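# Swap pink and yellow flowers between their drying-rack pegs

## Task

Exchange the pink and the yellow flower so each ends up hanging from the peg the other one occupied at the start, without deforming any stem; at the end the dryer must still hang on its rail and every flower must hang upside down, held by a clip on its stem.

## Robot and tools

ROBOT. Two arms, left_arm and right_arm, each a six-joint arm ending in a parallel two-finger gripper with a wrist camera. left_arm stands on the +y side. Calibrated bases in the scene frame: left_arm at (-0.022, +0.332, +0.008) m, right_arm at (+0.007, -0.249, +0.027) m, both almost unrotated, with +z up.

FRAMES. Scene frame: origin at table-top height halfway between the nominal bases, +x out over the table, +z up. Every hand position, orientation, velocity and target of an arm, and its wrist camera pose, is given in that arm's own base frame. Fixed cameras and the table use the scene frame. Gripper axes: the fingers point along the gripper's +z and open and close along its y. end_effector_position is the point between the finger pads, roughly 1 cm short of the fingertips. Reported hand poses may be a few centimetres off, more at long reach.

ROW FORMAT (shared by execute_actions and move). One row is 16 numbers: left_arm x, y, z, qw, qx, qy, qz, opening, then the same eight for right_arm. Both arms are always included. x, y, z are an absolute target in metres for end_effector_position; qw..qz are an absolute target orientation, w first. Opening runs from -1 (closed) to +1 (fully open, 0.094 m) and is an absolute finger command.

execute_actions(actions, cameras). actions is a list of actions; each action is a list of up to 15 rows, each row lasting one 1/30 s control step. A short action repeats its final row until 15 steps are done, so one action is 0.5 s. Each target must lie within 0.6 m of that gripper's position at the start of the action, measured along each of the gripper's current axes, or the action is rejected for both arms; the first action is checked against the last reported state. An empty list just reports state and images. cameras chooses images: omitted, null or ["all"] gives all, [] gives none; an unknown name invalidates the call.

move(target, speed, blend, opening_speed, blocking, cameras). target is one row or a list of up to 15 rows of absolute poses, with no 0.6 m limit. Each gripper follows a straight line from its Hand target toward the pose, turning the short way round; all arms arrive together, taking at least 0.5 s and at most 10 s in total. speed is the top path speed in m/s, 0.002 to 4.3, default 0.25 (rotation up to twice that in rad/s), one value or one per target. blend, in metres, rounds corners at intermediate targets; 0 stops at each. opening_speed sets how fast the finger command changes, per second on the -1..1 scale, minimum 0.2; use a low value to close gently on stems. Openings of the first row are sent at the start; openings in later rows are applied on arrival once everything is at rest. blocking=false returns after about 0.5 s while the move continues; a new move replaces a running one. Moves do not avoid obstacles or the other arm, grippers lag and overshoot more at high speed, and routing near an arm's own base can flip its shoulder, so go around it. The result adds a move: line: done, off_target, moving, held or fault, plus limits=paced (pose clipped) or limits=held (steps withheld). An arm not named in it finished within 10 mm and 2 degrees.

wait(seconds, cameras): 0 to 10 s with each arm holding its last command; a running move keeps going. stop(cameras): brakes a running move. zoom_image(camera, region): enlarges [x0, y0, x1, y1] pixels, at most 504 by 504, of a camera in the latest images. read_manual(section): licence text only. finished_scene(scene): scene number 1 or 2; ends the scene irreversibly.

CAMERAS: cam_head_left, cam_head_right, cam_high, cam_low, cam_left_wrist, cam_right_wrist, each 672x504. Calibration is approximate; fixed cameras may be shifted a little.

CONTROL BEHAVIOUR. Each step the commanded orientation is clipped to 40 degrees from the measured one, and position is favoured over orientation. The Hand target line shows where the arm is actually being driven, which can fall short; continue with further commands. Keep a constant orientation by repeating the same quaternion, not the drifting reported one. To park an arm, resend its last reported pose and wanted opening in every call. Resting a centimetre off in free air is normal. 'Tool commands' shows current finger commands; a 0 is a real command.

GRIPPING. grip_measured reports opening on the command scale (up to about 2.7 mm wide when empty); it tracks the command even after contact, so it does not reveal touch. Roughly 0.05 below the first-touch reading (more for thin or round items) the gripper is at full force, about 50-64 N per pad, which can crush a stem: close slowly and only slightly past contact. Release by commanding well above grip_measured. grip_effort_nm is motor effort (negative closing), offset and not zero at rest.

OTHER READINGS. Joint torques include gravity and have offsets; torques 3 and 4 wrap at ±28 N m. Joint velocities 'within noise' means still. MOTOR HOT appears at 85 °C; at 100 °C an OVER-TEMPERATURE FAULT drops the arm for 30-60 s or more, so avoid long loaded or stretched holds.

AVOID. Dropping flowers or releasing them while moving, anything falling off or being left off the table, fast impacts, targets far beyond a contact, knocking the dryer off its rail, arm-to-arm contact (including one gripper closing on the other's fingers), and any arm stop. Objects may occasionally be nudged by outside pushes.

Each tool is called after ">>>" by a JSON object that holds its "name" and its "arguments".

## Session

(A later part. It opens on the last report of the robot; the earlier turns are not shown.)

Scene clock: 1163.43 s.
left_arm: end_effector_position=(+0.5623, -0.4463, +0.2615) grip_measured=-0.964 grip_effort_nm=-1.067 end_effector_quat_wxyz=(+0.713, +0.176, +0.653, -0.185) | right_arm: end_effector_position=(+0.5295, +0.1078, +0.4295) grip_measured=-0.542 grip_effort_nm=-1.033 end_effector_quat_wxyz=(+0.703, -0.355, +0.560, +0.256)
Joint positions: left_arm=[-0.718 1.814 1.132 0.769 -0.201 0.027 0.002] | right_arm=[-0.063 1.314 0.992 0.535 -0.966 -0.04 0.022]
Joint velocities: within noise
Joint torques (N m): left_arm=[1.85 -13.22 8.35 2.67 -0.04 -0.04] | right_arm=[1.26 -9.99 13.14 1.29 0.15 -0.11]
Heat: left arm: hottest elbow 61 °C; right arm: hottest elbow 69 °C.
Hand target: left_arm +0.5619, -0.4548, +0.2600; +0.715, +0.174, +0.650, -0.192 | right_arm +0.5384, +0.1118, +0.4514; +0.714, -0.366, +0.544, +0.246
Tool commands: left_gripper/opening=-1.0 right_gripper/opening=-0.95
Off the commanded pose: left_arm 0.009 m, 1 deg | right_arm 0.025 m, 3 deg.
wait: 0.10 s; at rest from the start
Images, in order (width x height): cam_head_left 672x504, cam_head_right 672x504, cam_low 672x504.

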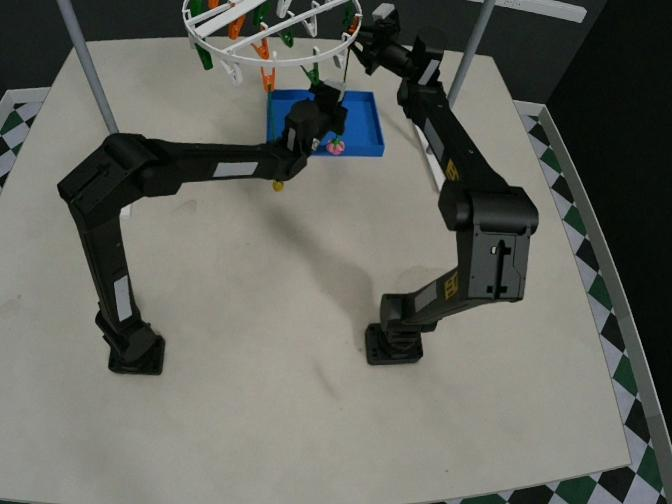

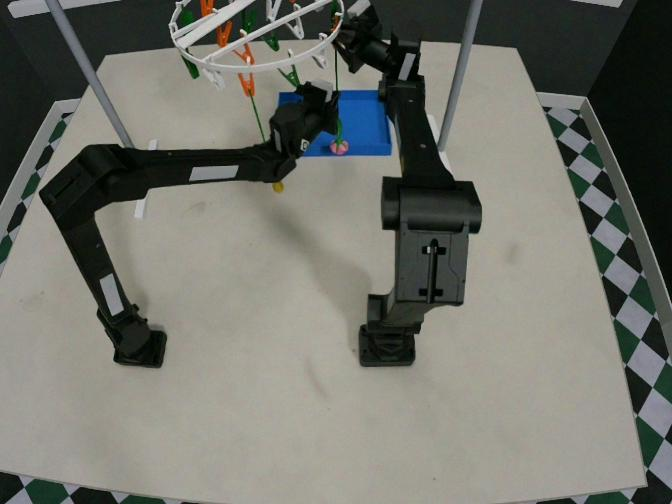

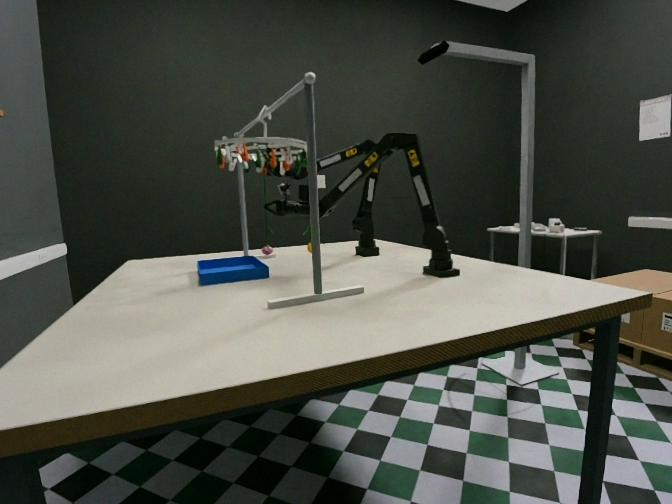

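>>> {"name": "move", "arguments": {"target": [0.558,-0.461,0.264,0.7150,0.1742,0.6500,-0.1916,-1.0,0.540,0.112,0.452,0.7135,-0.3668,0.5438,0.2457,-0.95], "speed": 0.1, "cameras": []}}

>>> {"name": "move", "arguments": {"target": [0.560,-0.456,0.284,0.7283,0.1699,0.6341,-0.1951,-1.0,0.540,0.112,0.452,0.7135,-0.3668,0.5438,0.2457,-0.95], "speed": 0.1, "cameras": ["cam_low","cam_head_right","cam_head_left"]}}

>>> {"name": "zoom_image", "arguments": {"camera": "cam_low", "region": [255, 160, 275, 180]}}

>>> {"name": "zoom_image", "arguments": {"camera": "cam_head_right", "region": [328, 38, 348, 58]}}

>>> {"name": "zoom_image", "arguments": {"camera": "cam_head_left", "region": [343, 38, 363, 58]}}

Scene clock: 1176.77 s.
left_arm: end_effector_position=(+0.5578, -0.4514, +0.2615) grip_measured=-0.964 grip_effort_nm=-1.067 end_effector_quat_wxyz=(+0.713, +0.175, +0.653, -0.185) | right_arm: end_effector_position=(+0.5295, +0.1078, +0.4295) grip_measured=-0.542 grip_effort_nm=-1.033 end_effector_quat_wxyz=(+0.703, -0.355, +0.560, +0.256)
Joint positions: left_arm=[-0.731 1.814 1.132 0.769 -0.214 0.027 0.002] | right_arm=[-0.063 1.314 0.992 0.535 -0.966 -0.04 0.022]
Joint velocities: within noise
Joint torques (N m): left_arm=[1.9 -13.51 8.77 2.22 -0.04 -0.02] | right_arm=[1.38 -9.93 13.18 1.32 0.15 -0.11]
Heat: left arm: hottest elbow 60 °C; right arm: hottest elbow 69 °C.
Hand target: left_arm +0.5578, -0.4608, +0.2640; +0.715, +0.174, +0.650, -0.192 | right_arm +0.5384, +0.1118, +0.4514; +0.714, -0.366, +0.544, +0.246
Off the commanded pose: left_arm 0.010 m, 1 deg | right_arm 0.025 m, 3 deg.
move: off_target (right_arm)
No camera images: "cameras" was empty.

Scene clock: 1177.57 s.
left_arm: end_effector_position=(+0.5573, -0.4521, +0.2620) grip_measured=-0.964 grip_effort_nm=-1.067 end_effector_quat_wxyz=(+0.713, +0.177, +0.652, -0.187) | right_arm: end_effector_position=(+0.5295, +0.1078, +0.4295) grip_measured=-0.542 grip_effort_nm=-1.038 end_effector_quat_wxyz=(+0.703, -0.355, +0.560, +0.256)
Joint positions: left_arm=[-0.731 1.814 1.132 0.772 -0.209 0.027 0.002] | right_arm=[-0.063 1.314 0.992 0.535 -0.966 -0.04 0.022]
Joint velocities: within noise
Joint torques (N m): left_arm=[2.49 -14.86 9.06 3.11 0.17 0.08] | right_arm=[1.38 -9.82 13.15 1.35 0.16 -0.11]
Heat: left arm: hottest elbow 60 °C; right arm: hottest elbow 69 °C.
Hand target: left_arm +0.5594, -0.4555, +0.2839; +0.728, +0.170, +0.634, -0.195 | right_arm +0.5384, +0.1118, +0.4514; +0.714, -0.366, +0.544, +0.246
Off the commanded pose: left_arm 0.022 m, 3 deg | right_arm 0.025 m, 3 deg.
move: off_target (left_arm, right_arm)
Images, in order (width x height): cam_head_left 672x504, cam_head_right 672x504, cam_low 672x504.

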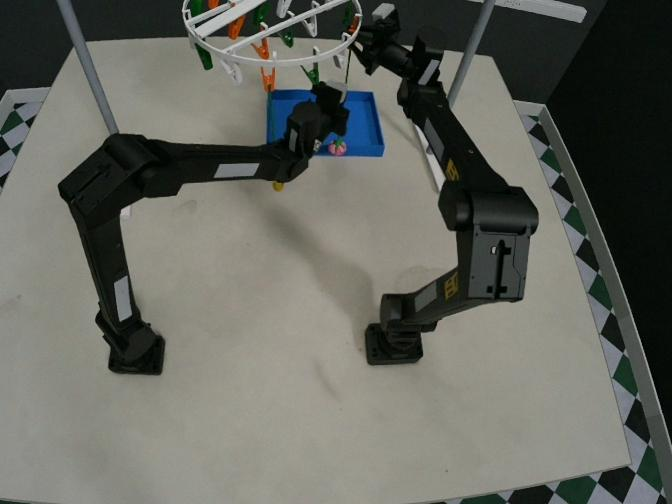

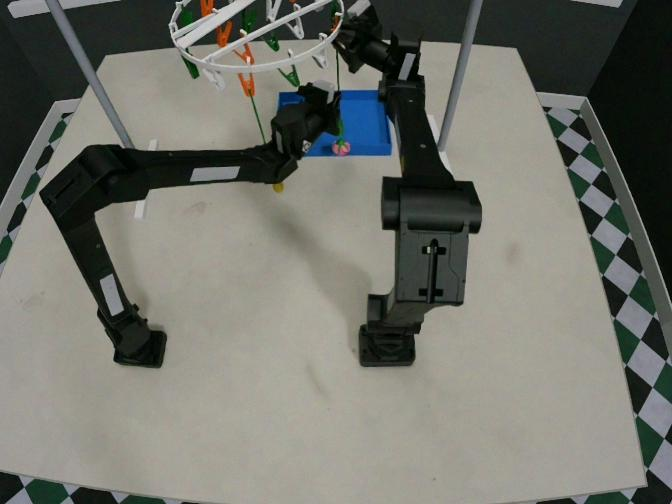

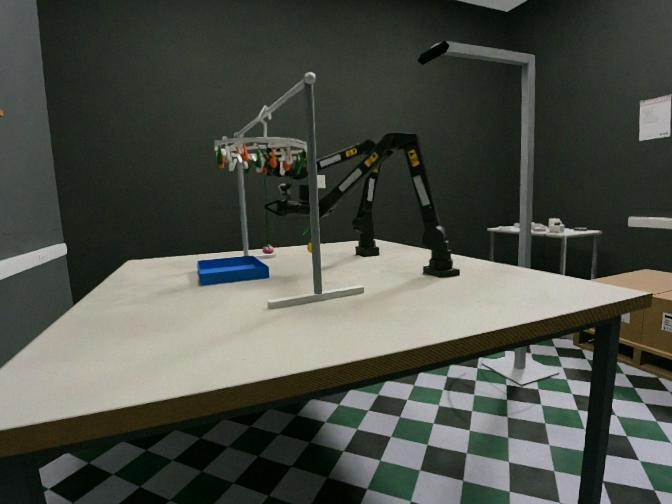

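Scaled by 25.200 from the camera's 672x504 image, which has a finer 960x720 frame.

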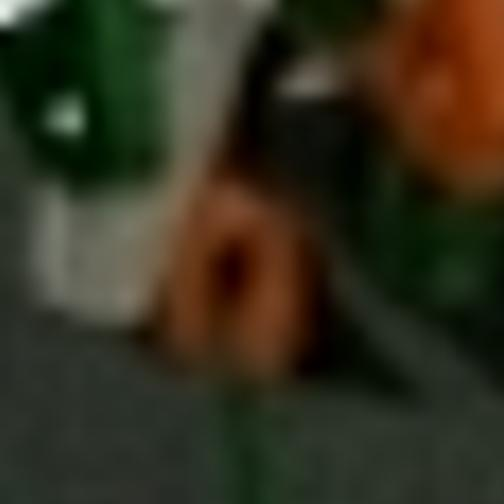

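Scaled by 25.200 from the camera's 672x504 image, which has a finer 960x720 frame.

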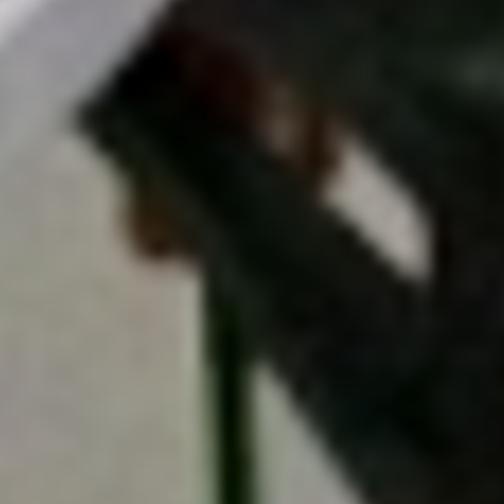

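Scaled by 25.200 from the camera's 672x504 image, which has a finer 960x720 frame.

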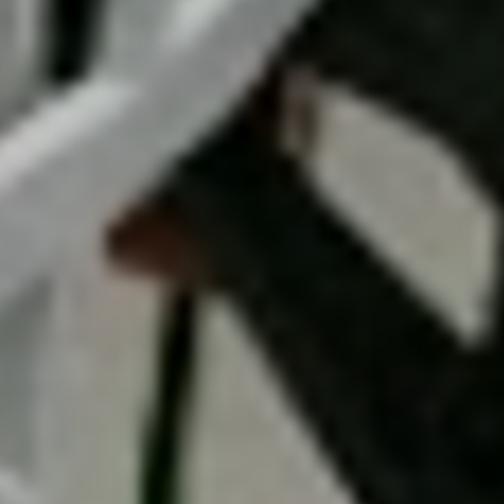

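>>> {"name": "move", "arguments": {"target": [0.560,-0.456,0.302,0.7283,0.1699,0.6341,-0.1951,-1.0,0.540,0.112,0.452,0.7135,-0.3668,0.5438,0.2457,-0.95], "speed": 0.08, "cameras": ["cam_low","cam_head_right","cam_head_left"]}}

>>> {"name": "zoom_image", "arguments": {"camera": "cam_low", "region": [255, 160, 275, 180]}}

>>> {"name": "zoom_image", "arguments": {"camera": "cam_head_right", "region": [328, 38, 348, 58]}}

>>> {"name": "zoom_image", "arguments": {"camera": "cam_head_left", "region": [343, 38, 363, 58]}}

Scene clock: 1181.53 s.
left_arm: end_effector_position=(+0.5564, -0.4513, +0.2666) grip_measured=-0.964 grip_effort_nm=-1.067 end_effector_quat_wxyz=(+0.713, +0.177, +0.653, -0.187) | right_arm: end_effector_position=(+0.5295, +0.1078, +0.4295) grip_measured=-0.542 grip_effort_nm=-1.033 end_effector_quat_wxyz=(+0.703, -0.355, +0.560, +0.256)
Joint positions: left_arm=[-0.731 1.804 1.132 0.76 -0.209 0.027 0.002] | right_arm=[-0.063 1.314 0.992 0.535 -0.966 -0.04 0.022]
Joint velocities: within noise
Joint torques (N m): left_arm=[2.49 -16.21 10.03 1.74 0.15 0.08] | right_arm=[1.2 -9.93 13.19 1.32 0.16 -0.11]
Heat: left arm: hottest elbow 59 °C; right arm: hottest elbow 69 °C.
Hand target: left_arm +0.5588, -0.4549, +0.3021; +0.729, +0.170, +0.634, -0.195 | right_arm +0.5384, +0.1118, +0.4514; +0.714, -0.366, +0.544, +0.246
Off the commanded pose: left_arm 0.036 m, 3 deg | right_arm 0.025 m, 3 deg.
move: off_target (left_arm, right_arm)
Images, in order (width x height): cam_head_left 672x504, cam_head_right 672x504, cam_low 672x504.

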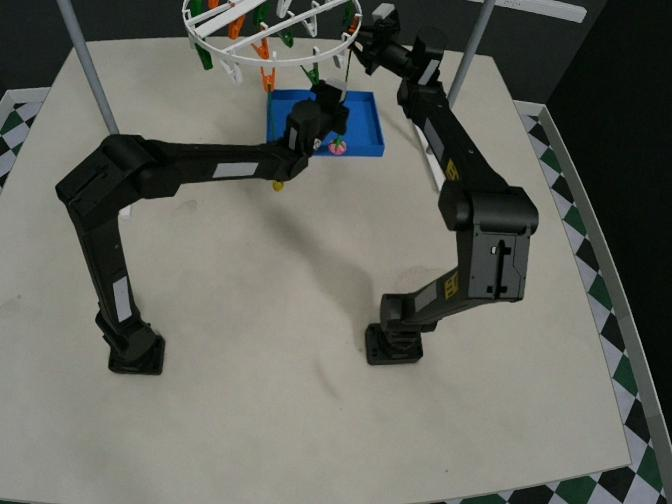

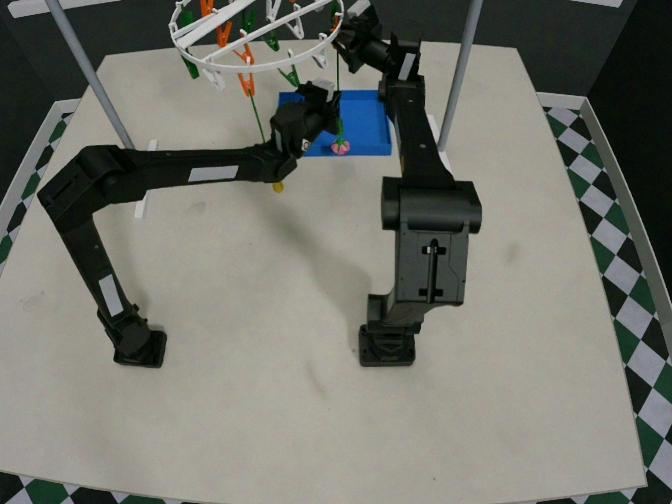

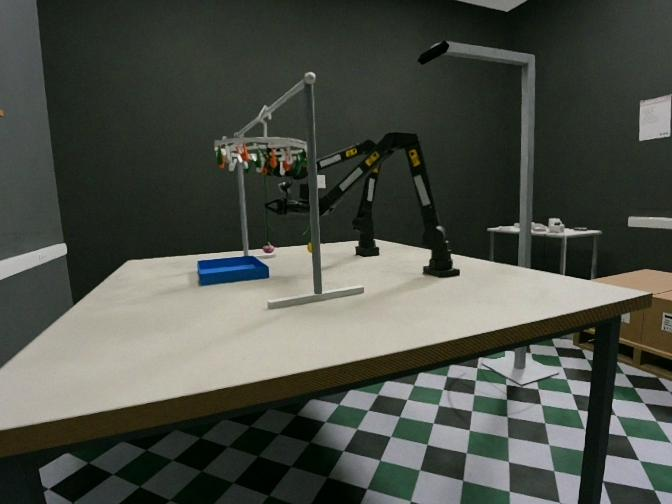

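Scaled by 25.200 from the camera's 672x504 image, which has a finer 960x720 frame.

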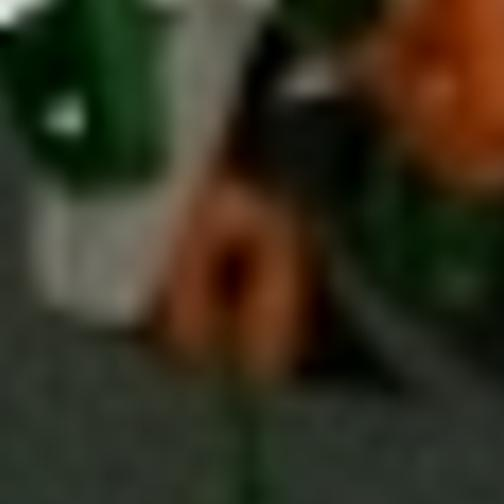

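Scaled by 25.200 from the camera's 672x504 image, which has a finer 960x720 frame.

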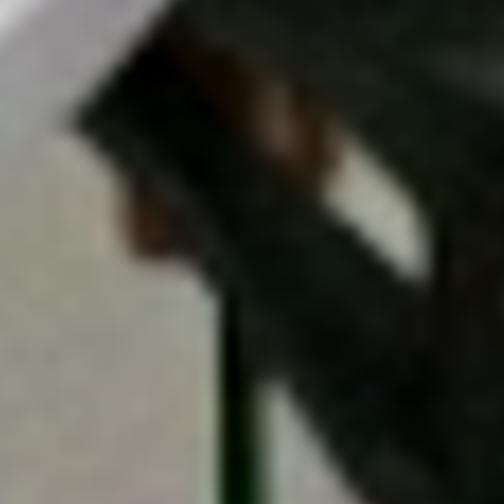

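Scaled by 25.200 from the camera's 672x504 image, which has a finer 960x720 frame.

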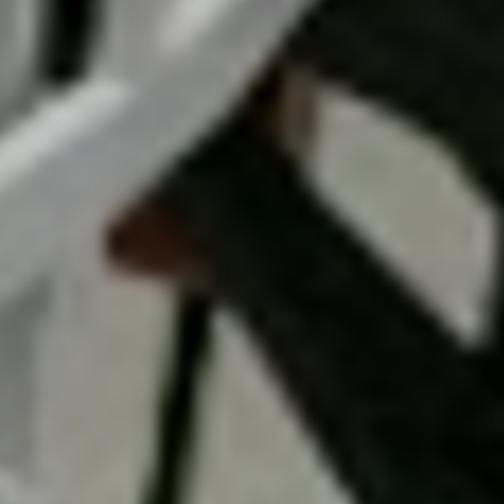

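>>> {"name": "move", "arguments": {"target": [0.560,-0.455,0.316,0.7283,0.1699,0.6341,-0.1951,-1.0,0.540,0.112,0.452,0.7135,-0.3668,0.5438,0.2457,-0.95], "speed": 0.08, "cameras": ["cam_low","cam_head_right","cam_head_left"]}}

>>> {"name": "zoom_image", "arguments": {"camera": "cam_low", "region": [255, 160, 275, 180]}}

>>> {"name": "zoom_image", "arguments": {"camera": "cam_head_right", "region": [328, 38, 348, 58]}}

>>> {"name": "zoom_image", "arguments": {"camera": "cam_head_left", "region": [343, 38, 363, 58]}}

Scene clock: 1185.73 s.
left_arm: end_effector_position=(+0.5544, -0.4498, +0.2746) grip_measured=-0.964 grip_effort_nm=-1.062 end_effector_quat_wxyz=(+0.710, +0.179, +0.656, -0.185) | right_arm: end_effector_position=(+0.5295, +0.1078, +0.4295) grip_measured=-0.542 grip_effort_nm=-1.033 end_effector_quat_wxyz=(+0.703, -0.355, +0.560, +0.256)
Joint positions: left_arm=[-0.731 1.78 1.132 0.726 -0.208 0.027 0.002] | right_arm=[-0.063 1.314 0.992 0.535 -0.966 -0.04 0.022]
Joint velocities: within noise
Joint torques (N m): left_arm=[2.61 -16.15 10.82 1.78 0.16 0.08] | right_arm=[1.26 -9.88 13.15 1.31 0.17 -0.11]
Heat: left arm: hottest elbow 59 °C; right arm: hottest elbow 69 °C.
Hand target: left_arm +0.5583, -0.4535, +0.3159; +0.729, +0.170, +0.634, -0.195 | right_arm +0.5384, +0.1118, +0.4514; +0.714, -0.366, +0.544, +0.246
Off the commanded pose: left_arm 0.042 m, 4 deg | right_arm 0.025 m, 3 deg.
move: off_target (left_arm, right_arm)
Images, in order (width x height): cam_head_left 672x504, cam_head_right 672x504, cam_low 672x504.

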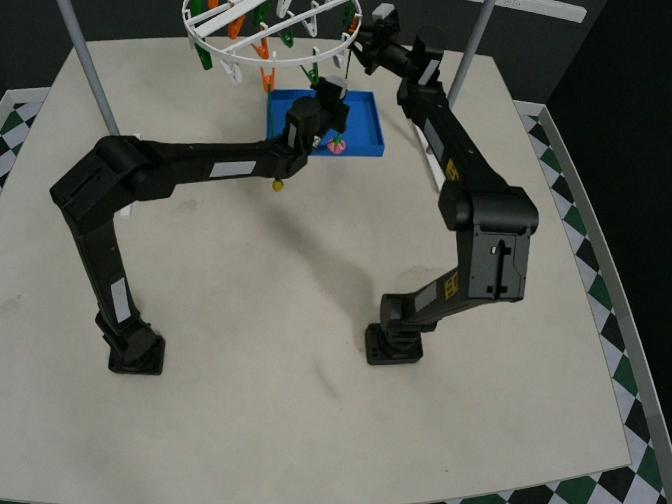

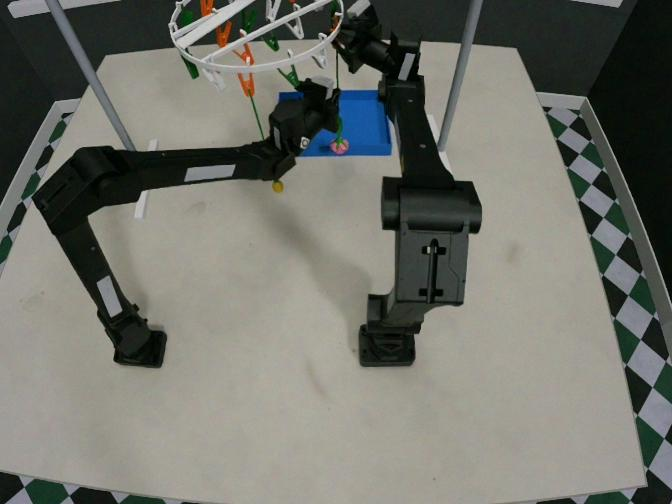

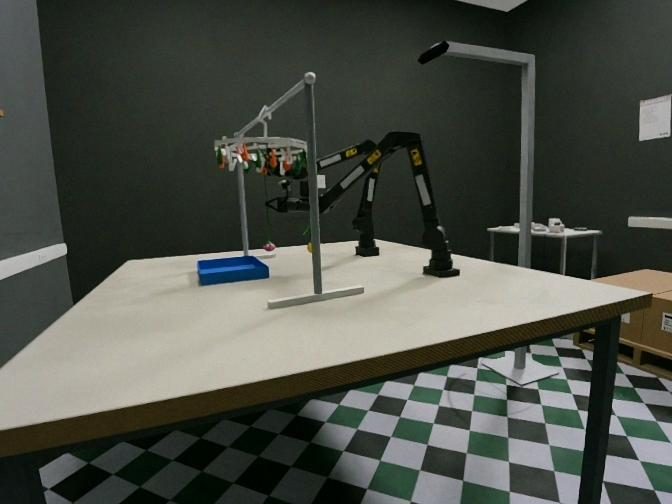

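Scaled by 25.200 from the camera's 672x504 image, which has a finer 960x720 frame.

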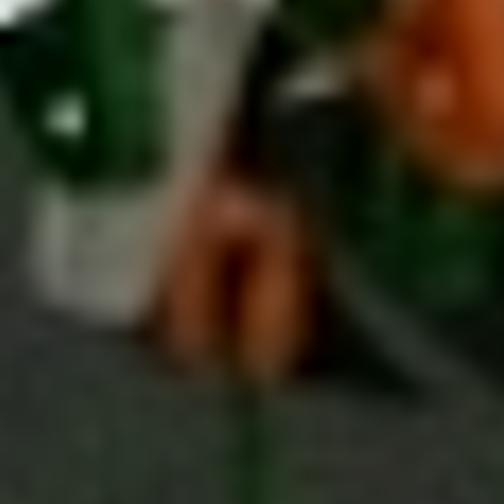

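Scaled by 25.200 from the camera's 672x504 image, which has a finer 960x720 frame.

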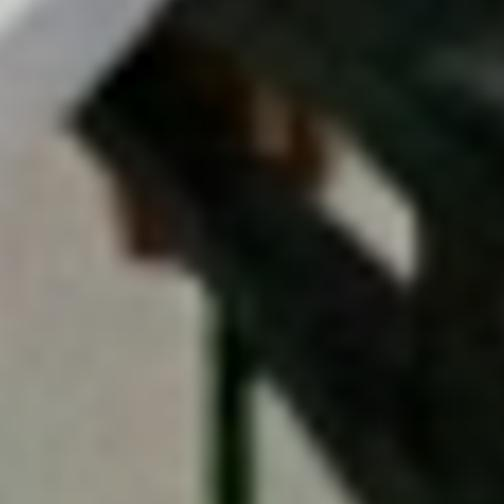

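Scaled by 25.200 from the camera's 672x504 image, which has a finer 960x720 frame.

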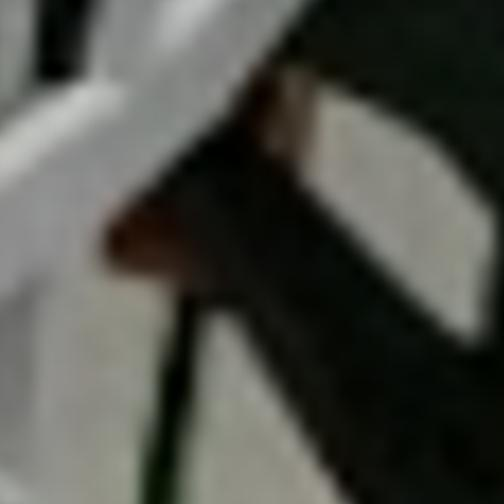

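>>> {"name": "move", "arguments": {"target": [0.561,-0.456,0.324,0.7283,0.1699,0.6341,-0.1951,-1.0,0.540,0.112,0.452,0.7135,-0.3668,0.5438,0.2457,-0.95], "speed": 0.08, "cameras": ["cam_low","cam_head_right","cam_right_wrist"]}}

>>> {"name": "zoom_image", "arguments": {"camera": "cam_low", "region": [255, 160, 275, 180]}}

>>> {"name": "zoom_image", "arguments": {"camera": "cam_head_right", "region": [328, 38, 348, 58]}}

>>> {"name": "zoom_image", "arguments": {"camera": "cam_right_wrist", "region": [200, 340, 500, 504]}}

Scene clock: 1190.90 s.
left_arm: end_effector_position=(+0.5537, -0.4492, +0.2756) grip_measured=-0.964 grip_effort_nm=-1.067 end_effector_quat_wxyz=(+0.706, +0.181, +0.660, -0.184) | right_arm: end_effector_position=(+0.5295, +0.1078, +0.4294) grip_measured=-0.542 grip_effort_nm=-1.028 end_effector_quat_wxyz=(+0.703, -0.355, +0.560, +0.256)
Joint positions: left_arm=[-0.731 1.771 1.132 0.705 -0.208 0.027 0.002] | right_arm=[-0.063 1.314 0.992 0.535 -0.966 -0.04 0.022]
Joint velocities: within noise
Joint torques (N m): left_arm=[2.55 -16.21 11.59 1.74 0.14 0.08] | right_arm=[1.38 -9.82 13.18 1.29 0.15 -0.1]
Heat: left arm: hottest elbow 59 °C; right arm: hottest elbow 69 °C.
Hand target: left_arm +0.5585, -0.4538, +0.3238; +0.729, +0.170, +0.634, -0.195 | right_arm +0.5384, +0.1118, +0.4514; +0.714, -0.366, +0.544, +0.246
Off the commanded pose: left_arm 0.049 m, 4 deg | right_arm 0.025 m, 3 deg.
move: off_target (left_arm, right_arm)
camera_calibration:
cam_right_wrist: T_world_to_cam=[[0.758673, -0.612518, 0.221893, -0.432096], [-0.0246843, -0.367386, -0.929741, 0.493099], [0.651003, 0.699892, -0.293846, -0.207094], [0, 0, 0, 1]] pos_world=[0.47481, 0.0614349, 0.493479]
Images, in order (width x height): cam_head_right 672x504, cam_low 672x504, cam_right_wrist 672x504.

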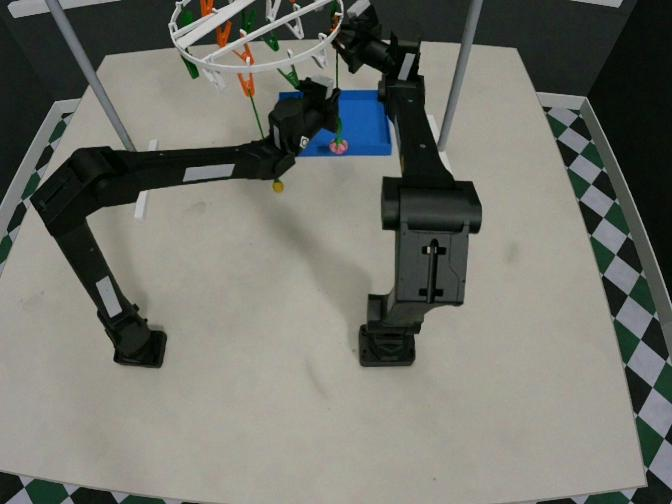

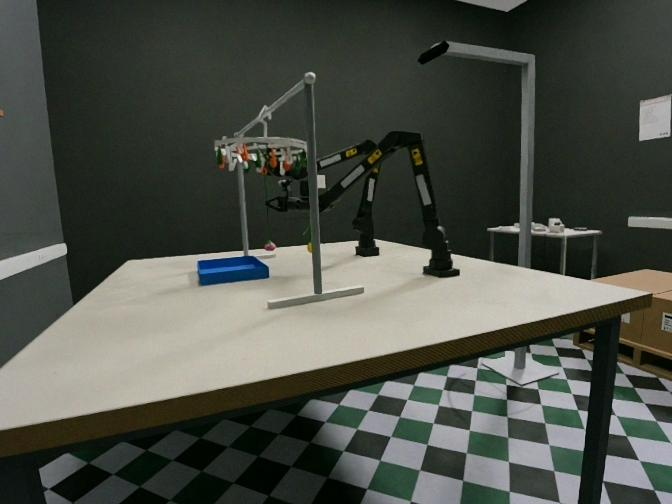

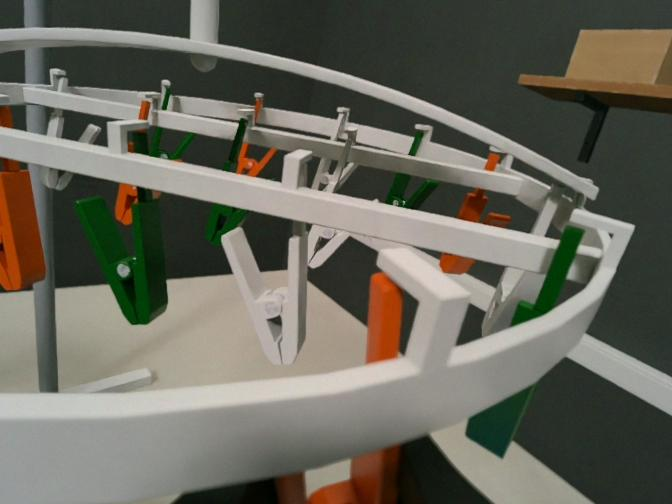

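Scaled by 25.200 from the camera's 672x504 image, which has a finer 960x720 frame.

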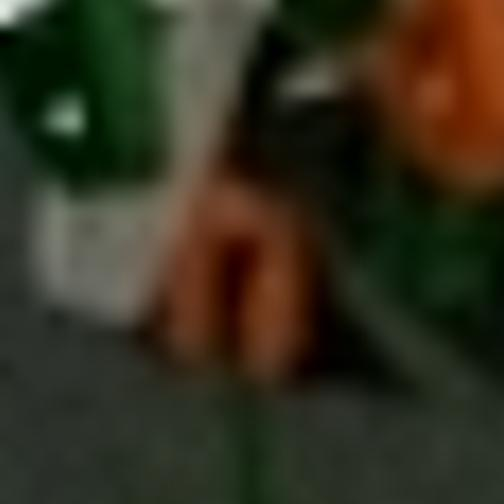

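Scaled by 25.200 from the camera's 672x504 image, which has a finer 960x720 frame.

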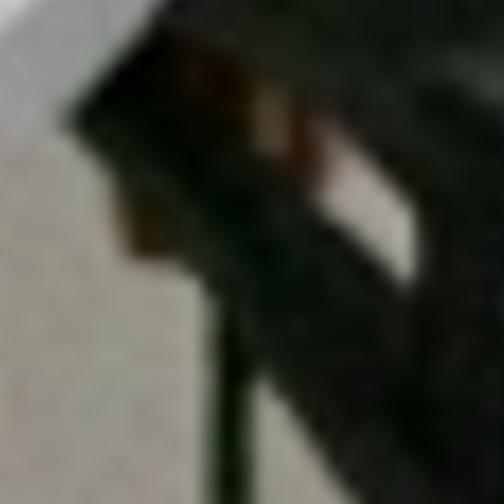

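Scaled by 1.680 from the camera's 672x504 image, which has a finer 960x720 frame.

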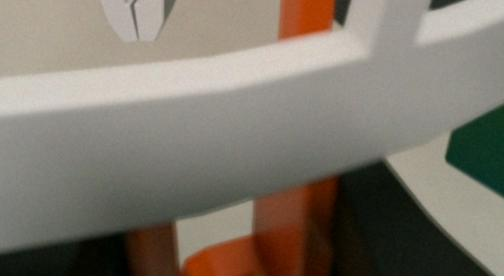

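>>> {"name": "move", "arguments": {"target": [0.561,-0.456,0.324,0.7283,0.1699,0.6341,-0.1951,-1.0,0.540,0.112,0.452,0.7135,-0.3668,0.5438,0.2457,0.05], "opening_speed": 0.8, "cameras": ["cam_low","cam_head_right","cam_right_wrist"]}}

>>> {"name": "zoom_image", "arguments": {"camera": "cam_low", "region": [255, 160, 275, 180]}}

>>> {"name": "zoom_image", "arguments": {"camera": "cam_head_right", "region": [318, 28, 358, 68]}}

>>> {"name": "zoom_image", "arguments": {"camera": "cam_right_wrist", "region": [200, 340, 500, 504]}}

Scene clock: 1196.10 s.
left_arm: end_effector_position=(+0.5539, -0.4496, +0.2807) grip_measured=-0.964 grip_effort_nm=-1.062 end_effector_quat_wxyz=(+0.708, +0.180, +0.657, -0.185) | right_arm: end_effector_position=(+0.5293, +0.1084, +0.4294) grip_measured=+0.048 grip_effort_nm=0.076 end_effector_quat_wxyz=(+0.703, -0.356, +0.560, +0.256)
Joint positions: left_arm=[-0.731 1.768 1.136 0.705 -0.207 0.027 0.002] | right_arm=[-0.062 1.314 0.992 0.535 -0.966 -0.04 0.049]
Joint velocities: within noise
Joint torques (N m): left_arm=[2.61 -15.85 11.4 1.77 0.11 0.07] | right_arm=[1.14 -9.99 13.11 1.35 0.17 -0.1]
Heat: left arm: hottest elbow 60 °C; right arm: hottest elbow 70 °C.
Hand target: left_arm +0.5588, -0.4541, +0.3241; +0.729, +0.170, +0.634, -0.195 | right_arm +0.5384, +0.1117, +0.4514; +0.714, -0.367, +0.544, +0.246
Off the commanded pose: left_arm 0.044 m, 4 deg | right_arm 0.025 m, 3 deg.
move: off_target (left_arm, right_arm)
camera_calibration:
cam_right_wrist: T_world_to_cam=[[0.759694, -0.611088, 0.222343, -0.43237], [-0.0237719, -0.367789, -0.929606, 0.492841], [0.649846, 0.700931, -0.293934, -0.206857], [0, 0, 0, 1]] pos_world=[0.47461, 0.0620374, 0.49348]
Images, in order (width x height): cam_head_right 672x504, cam_low 672x504, cam_right_wrist 672x504.

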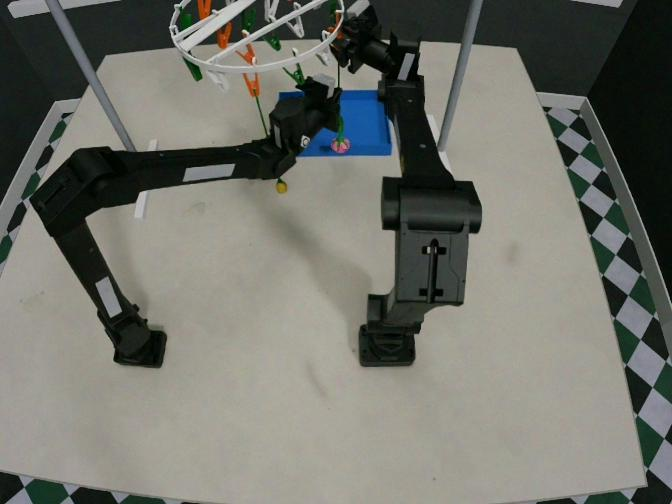

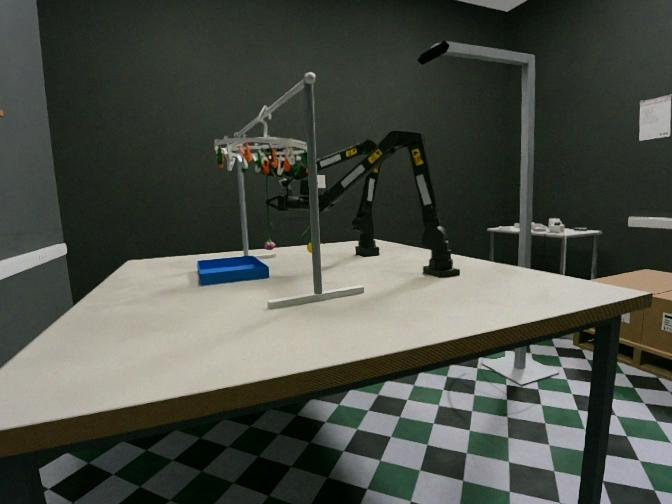

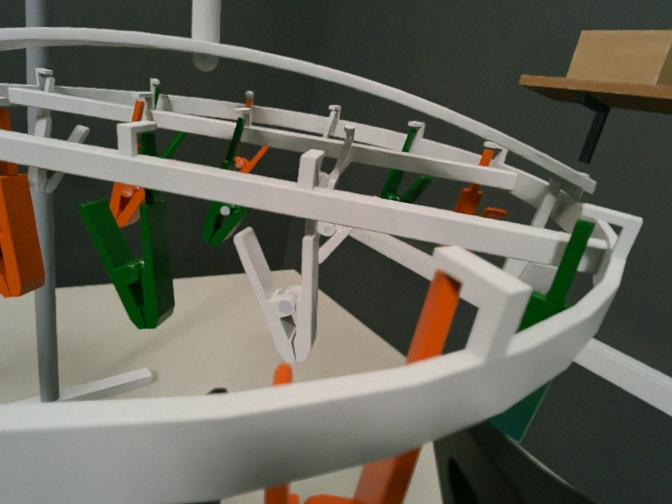

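Scaled by 25.200 from the camera's 672x504 image, which has a finer 960x720 frame.

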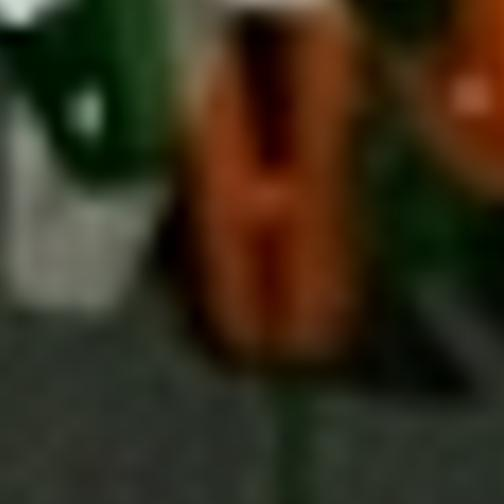

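Scaled by 12.600 from the camera's 672x504 image, which has a finer 960x720 frame.

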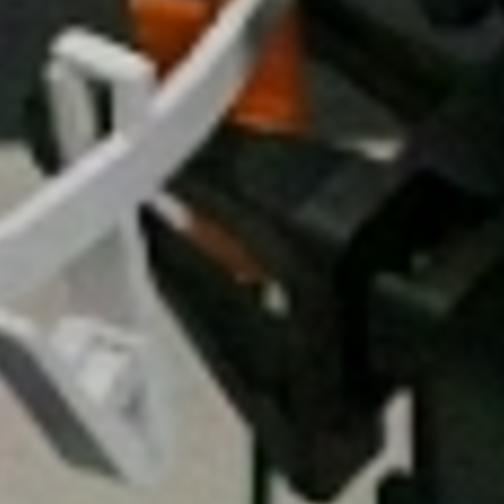

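Scaled by 1.680 from the camera's 672x504 image, which has a finer 960x720 frame.

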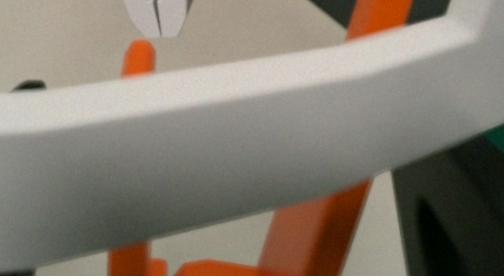

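>>> {"name": "move", "arguments": {"target": [[0.561,-0.456,0.324,0.7283,0.1699,0.6341,-0.1951,-1.0,0.540,0.112,0.452,0.7135,-0.3668,0.5438,0.2457,0.45],[0.561,-0.456,0.324,0.7283,0.1699,0.6341,-0.1951,-1.0,0.510,0.072,0.450,0.7135,-0.3668,0.5438,0.2457,0.45]], "speed": 0.05, "cameras": ["cam_low","cam_right_wrist","cam_head_right"], "opening_speed": 0.8}}

Scene clock: 1209.17 s.
left_arm: end_effector_position=(+0.5538, -0.4495, +0.2812) grip_measured=-0.964 grip_effort_nm=-1.067 end_effector_quat_wxyz=(+0.708, +0.180, +0.657, -0.185) | right_arm: end_effector_position=(+0.5124, +0.0758, +0.4482) grip_measured=+0.449 grip_effort_nm=0.066 end_effector_quat_wxyz=(+0.712, -0.371, +0.544, +0.245)
Joint positions: left_arm=[-0.731 1.767 1.136 0.705 -0.207 0.027 0.002] | right_arm=[-0.146 1.276 0.992 0.559 -1.059 -0.026 0.068]
Joint velocities: within noise
Joint torques (N m): left_arm=[2.55 -15.79 11.4 1.76 0.11 0.08] | right_arm=[0.09 -10.99 8.36 2.06 0.07 0.22]
Heat: left arm: hottest elbow 61 °C; right arm: hottest elbow 69 °C.
Hand target: left_arm +0.5588, -0.4541, +0.3240; +0.729, +0.170, +0.634, -0.195 | right_arm +0.5101, +0.0720, +0.4498; +0.713, -0.367, +0.544, +0.246
Off the commanded pose: left_arm 0.044 m, 4 deg | right_arm 0.005 m, 1 deg.
move: off_target (left_arm)
camera_calibration:
cam_right_wrist: T_world_to_cam=[[0.752963, -0.599854, 0.270594, -0.462728], [0.0234057, -0.386526, -0.921982, 0.471717], [0.657646, 0.700552, -0.277, -0.178995], [0, 0, 0, 1]] pos_world=[0.455092, 0.0301565, 0.510545]
Images, in order (width x height): cam_head_right 672x504, cam_low 672x504, cam_right_wrist 672x504.

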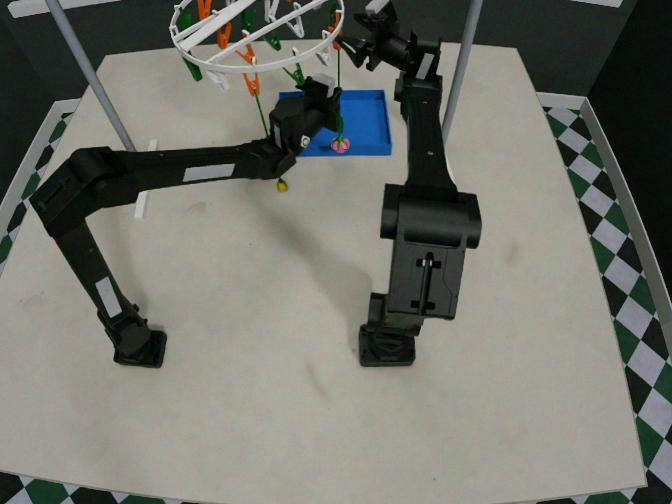

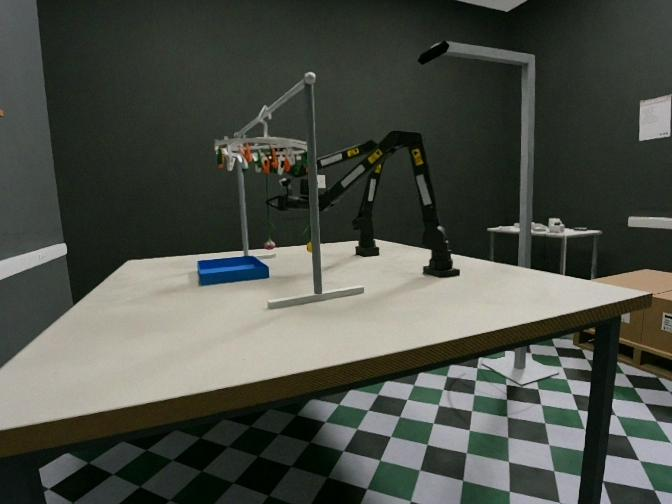

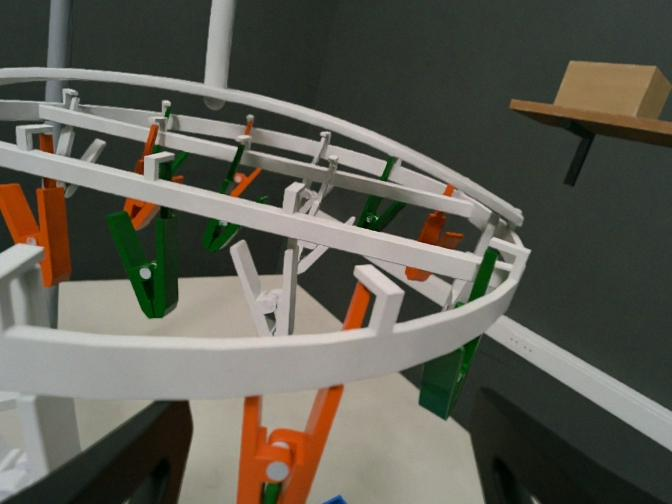

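>>> {"name": "move", "arguments": {"target": [0.561,-0.456,0.324,0.7283,0.1699,0.6341,-0.1951,-1.0,0.42,-0.06,0.44,0.7135,-0.3668,0.5438,0.2457,0.45], "speed": 0.15, "cameras": ["cam_low","cam_head_right","cam_left_wrist"]}}

>>> {"name": "zoom_image", "arguments": {"camera": "cam_low", "region": [230, 135, 320, 207]}}

>>> {"name": "zoom_image", "arguments": {"camera": "cam_head_right", "region": [300, 20, 380, 80]}}

Scene clock: 1214.43 s.
left_arm: end_effector_position=(+0.5538, -0.4495, +0.2815) grip_measured=-0.964 grip_effort_nm=-1.062 end_effector_quat_wxyz=(+0.709, +0.180, +0.657, -0.185) | right_arm: end_effector_position=(+0.4178, -0.0547, +0.4481) grip_measured=+0.449 grip_effort_nm=0.066 end_effector_quat_wxyz=(+0.715, -0.377, +0.540, +0.235)
Joint positions: left_arm=[-0.731 1.767 1.136 0.705 -0.207 0.027 0.002] | right_arm=[-0.543 1.261 0.869 1.319 -1.404 0.629 0.068]
Joint velocities: within noise
Joint torques (N m): left_arm=[2.61 -15.74 11.41 1.78 0.11 0.07] | right_arm=[-0.03 -7.36 7.19 1.1 0.63 0.22]
Heat: left arm: hottest elbow 61 °C; right arm: hottest elbow 68 °C.
Hand target: left_arm +0.5588, -0.4541, +0.3239; +0.729, +0.170, +0.634, -0.195 | right_arm +0.4200, -0.0597, +0.4401; +0.713, -0.366, +0.548, +0.242
Off the commanded pose: left_arm 0.044 m, 4 deg | right_arm 0.010 m, 2 deg.
move: off_target (left_arm)
camera_calibration:
cam_left_wrist: T_world_to_cam=[[-0.493498, -0.869379, -0.0253167, -0.11047], [-0.29579, 0.195134, -0.93511, 0.553418], [0.817905, -0.453986, -0.353452, -0.467029], [0, 0, 0, 1]] pos_world=[0.491164, -0.416056, 0.349638]
Images, in order (width x height): cam_head_right 672x504, cam_low 672x504, cam_left_wrist 672x504.

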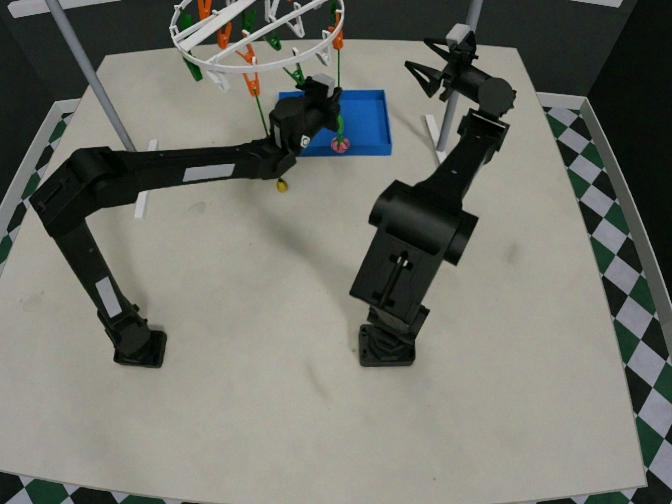

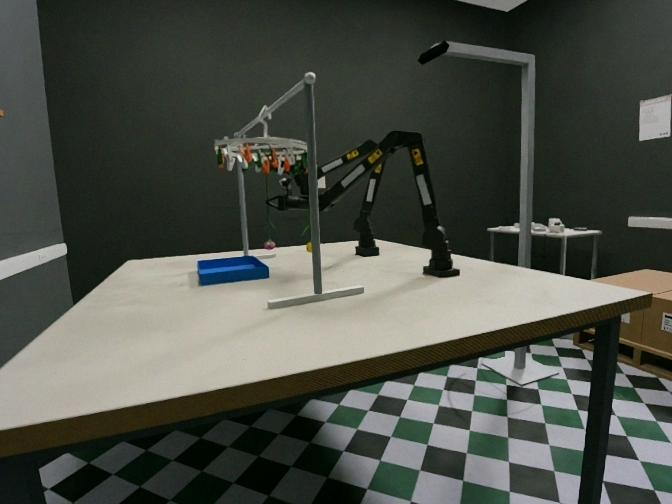

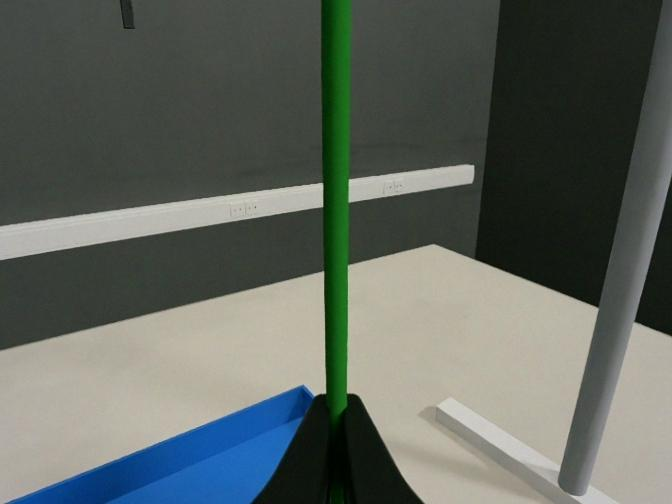

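Scaled by 5.600 from the camera's 672x504 image, which has a finer 960x720 frame.

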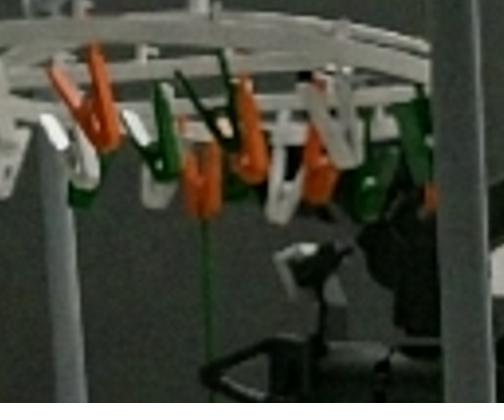

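Scaled by 6.300 from the camera's 672x504 image, which has a finer 960x720 frame.

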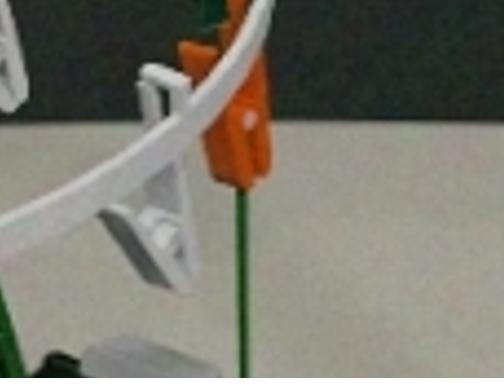

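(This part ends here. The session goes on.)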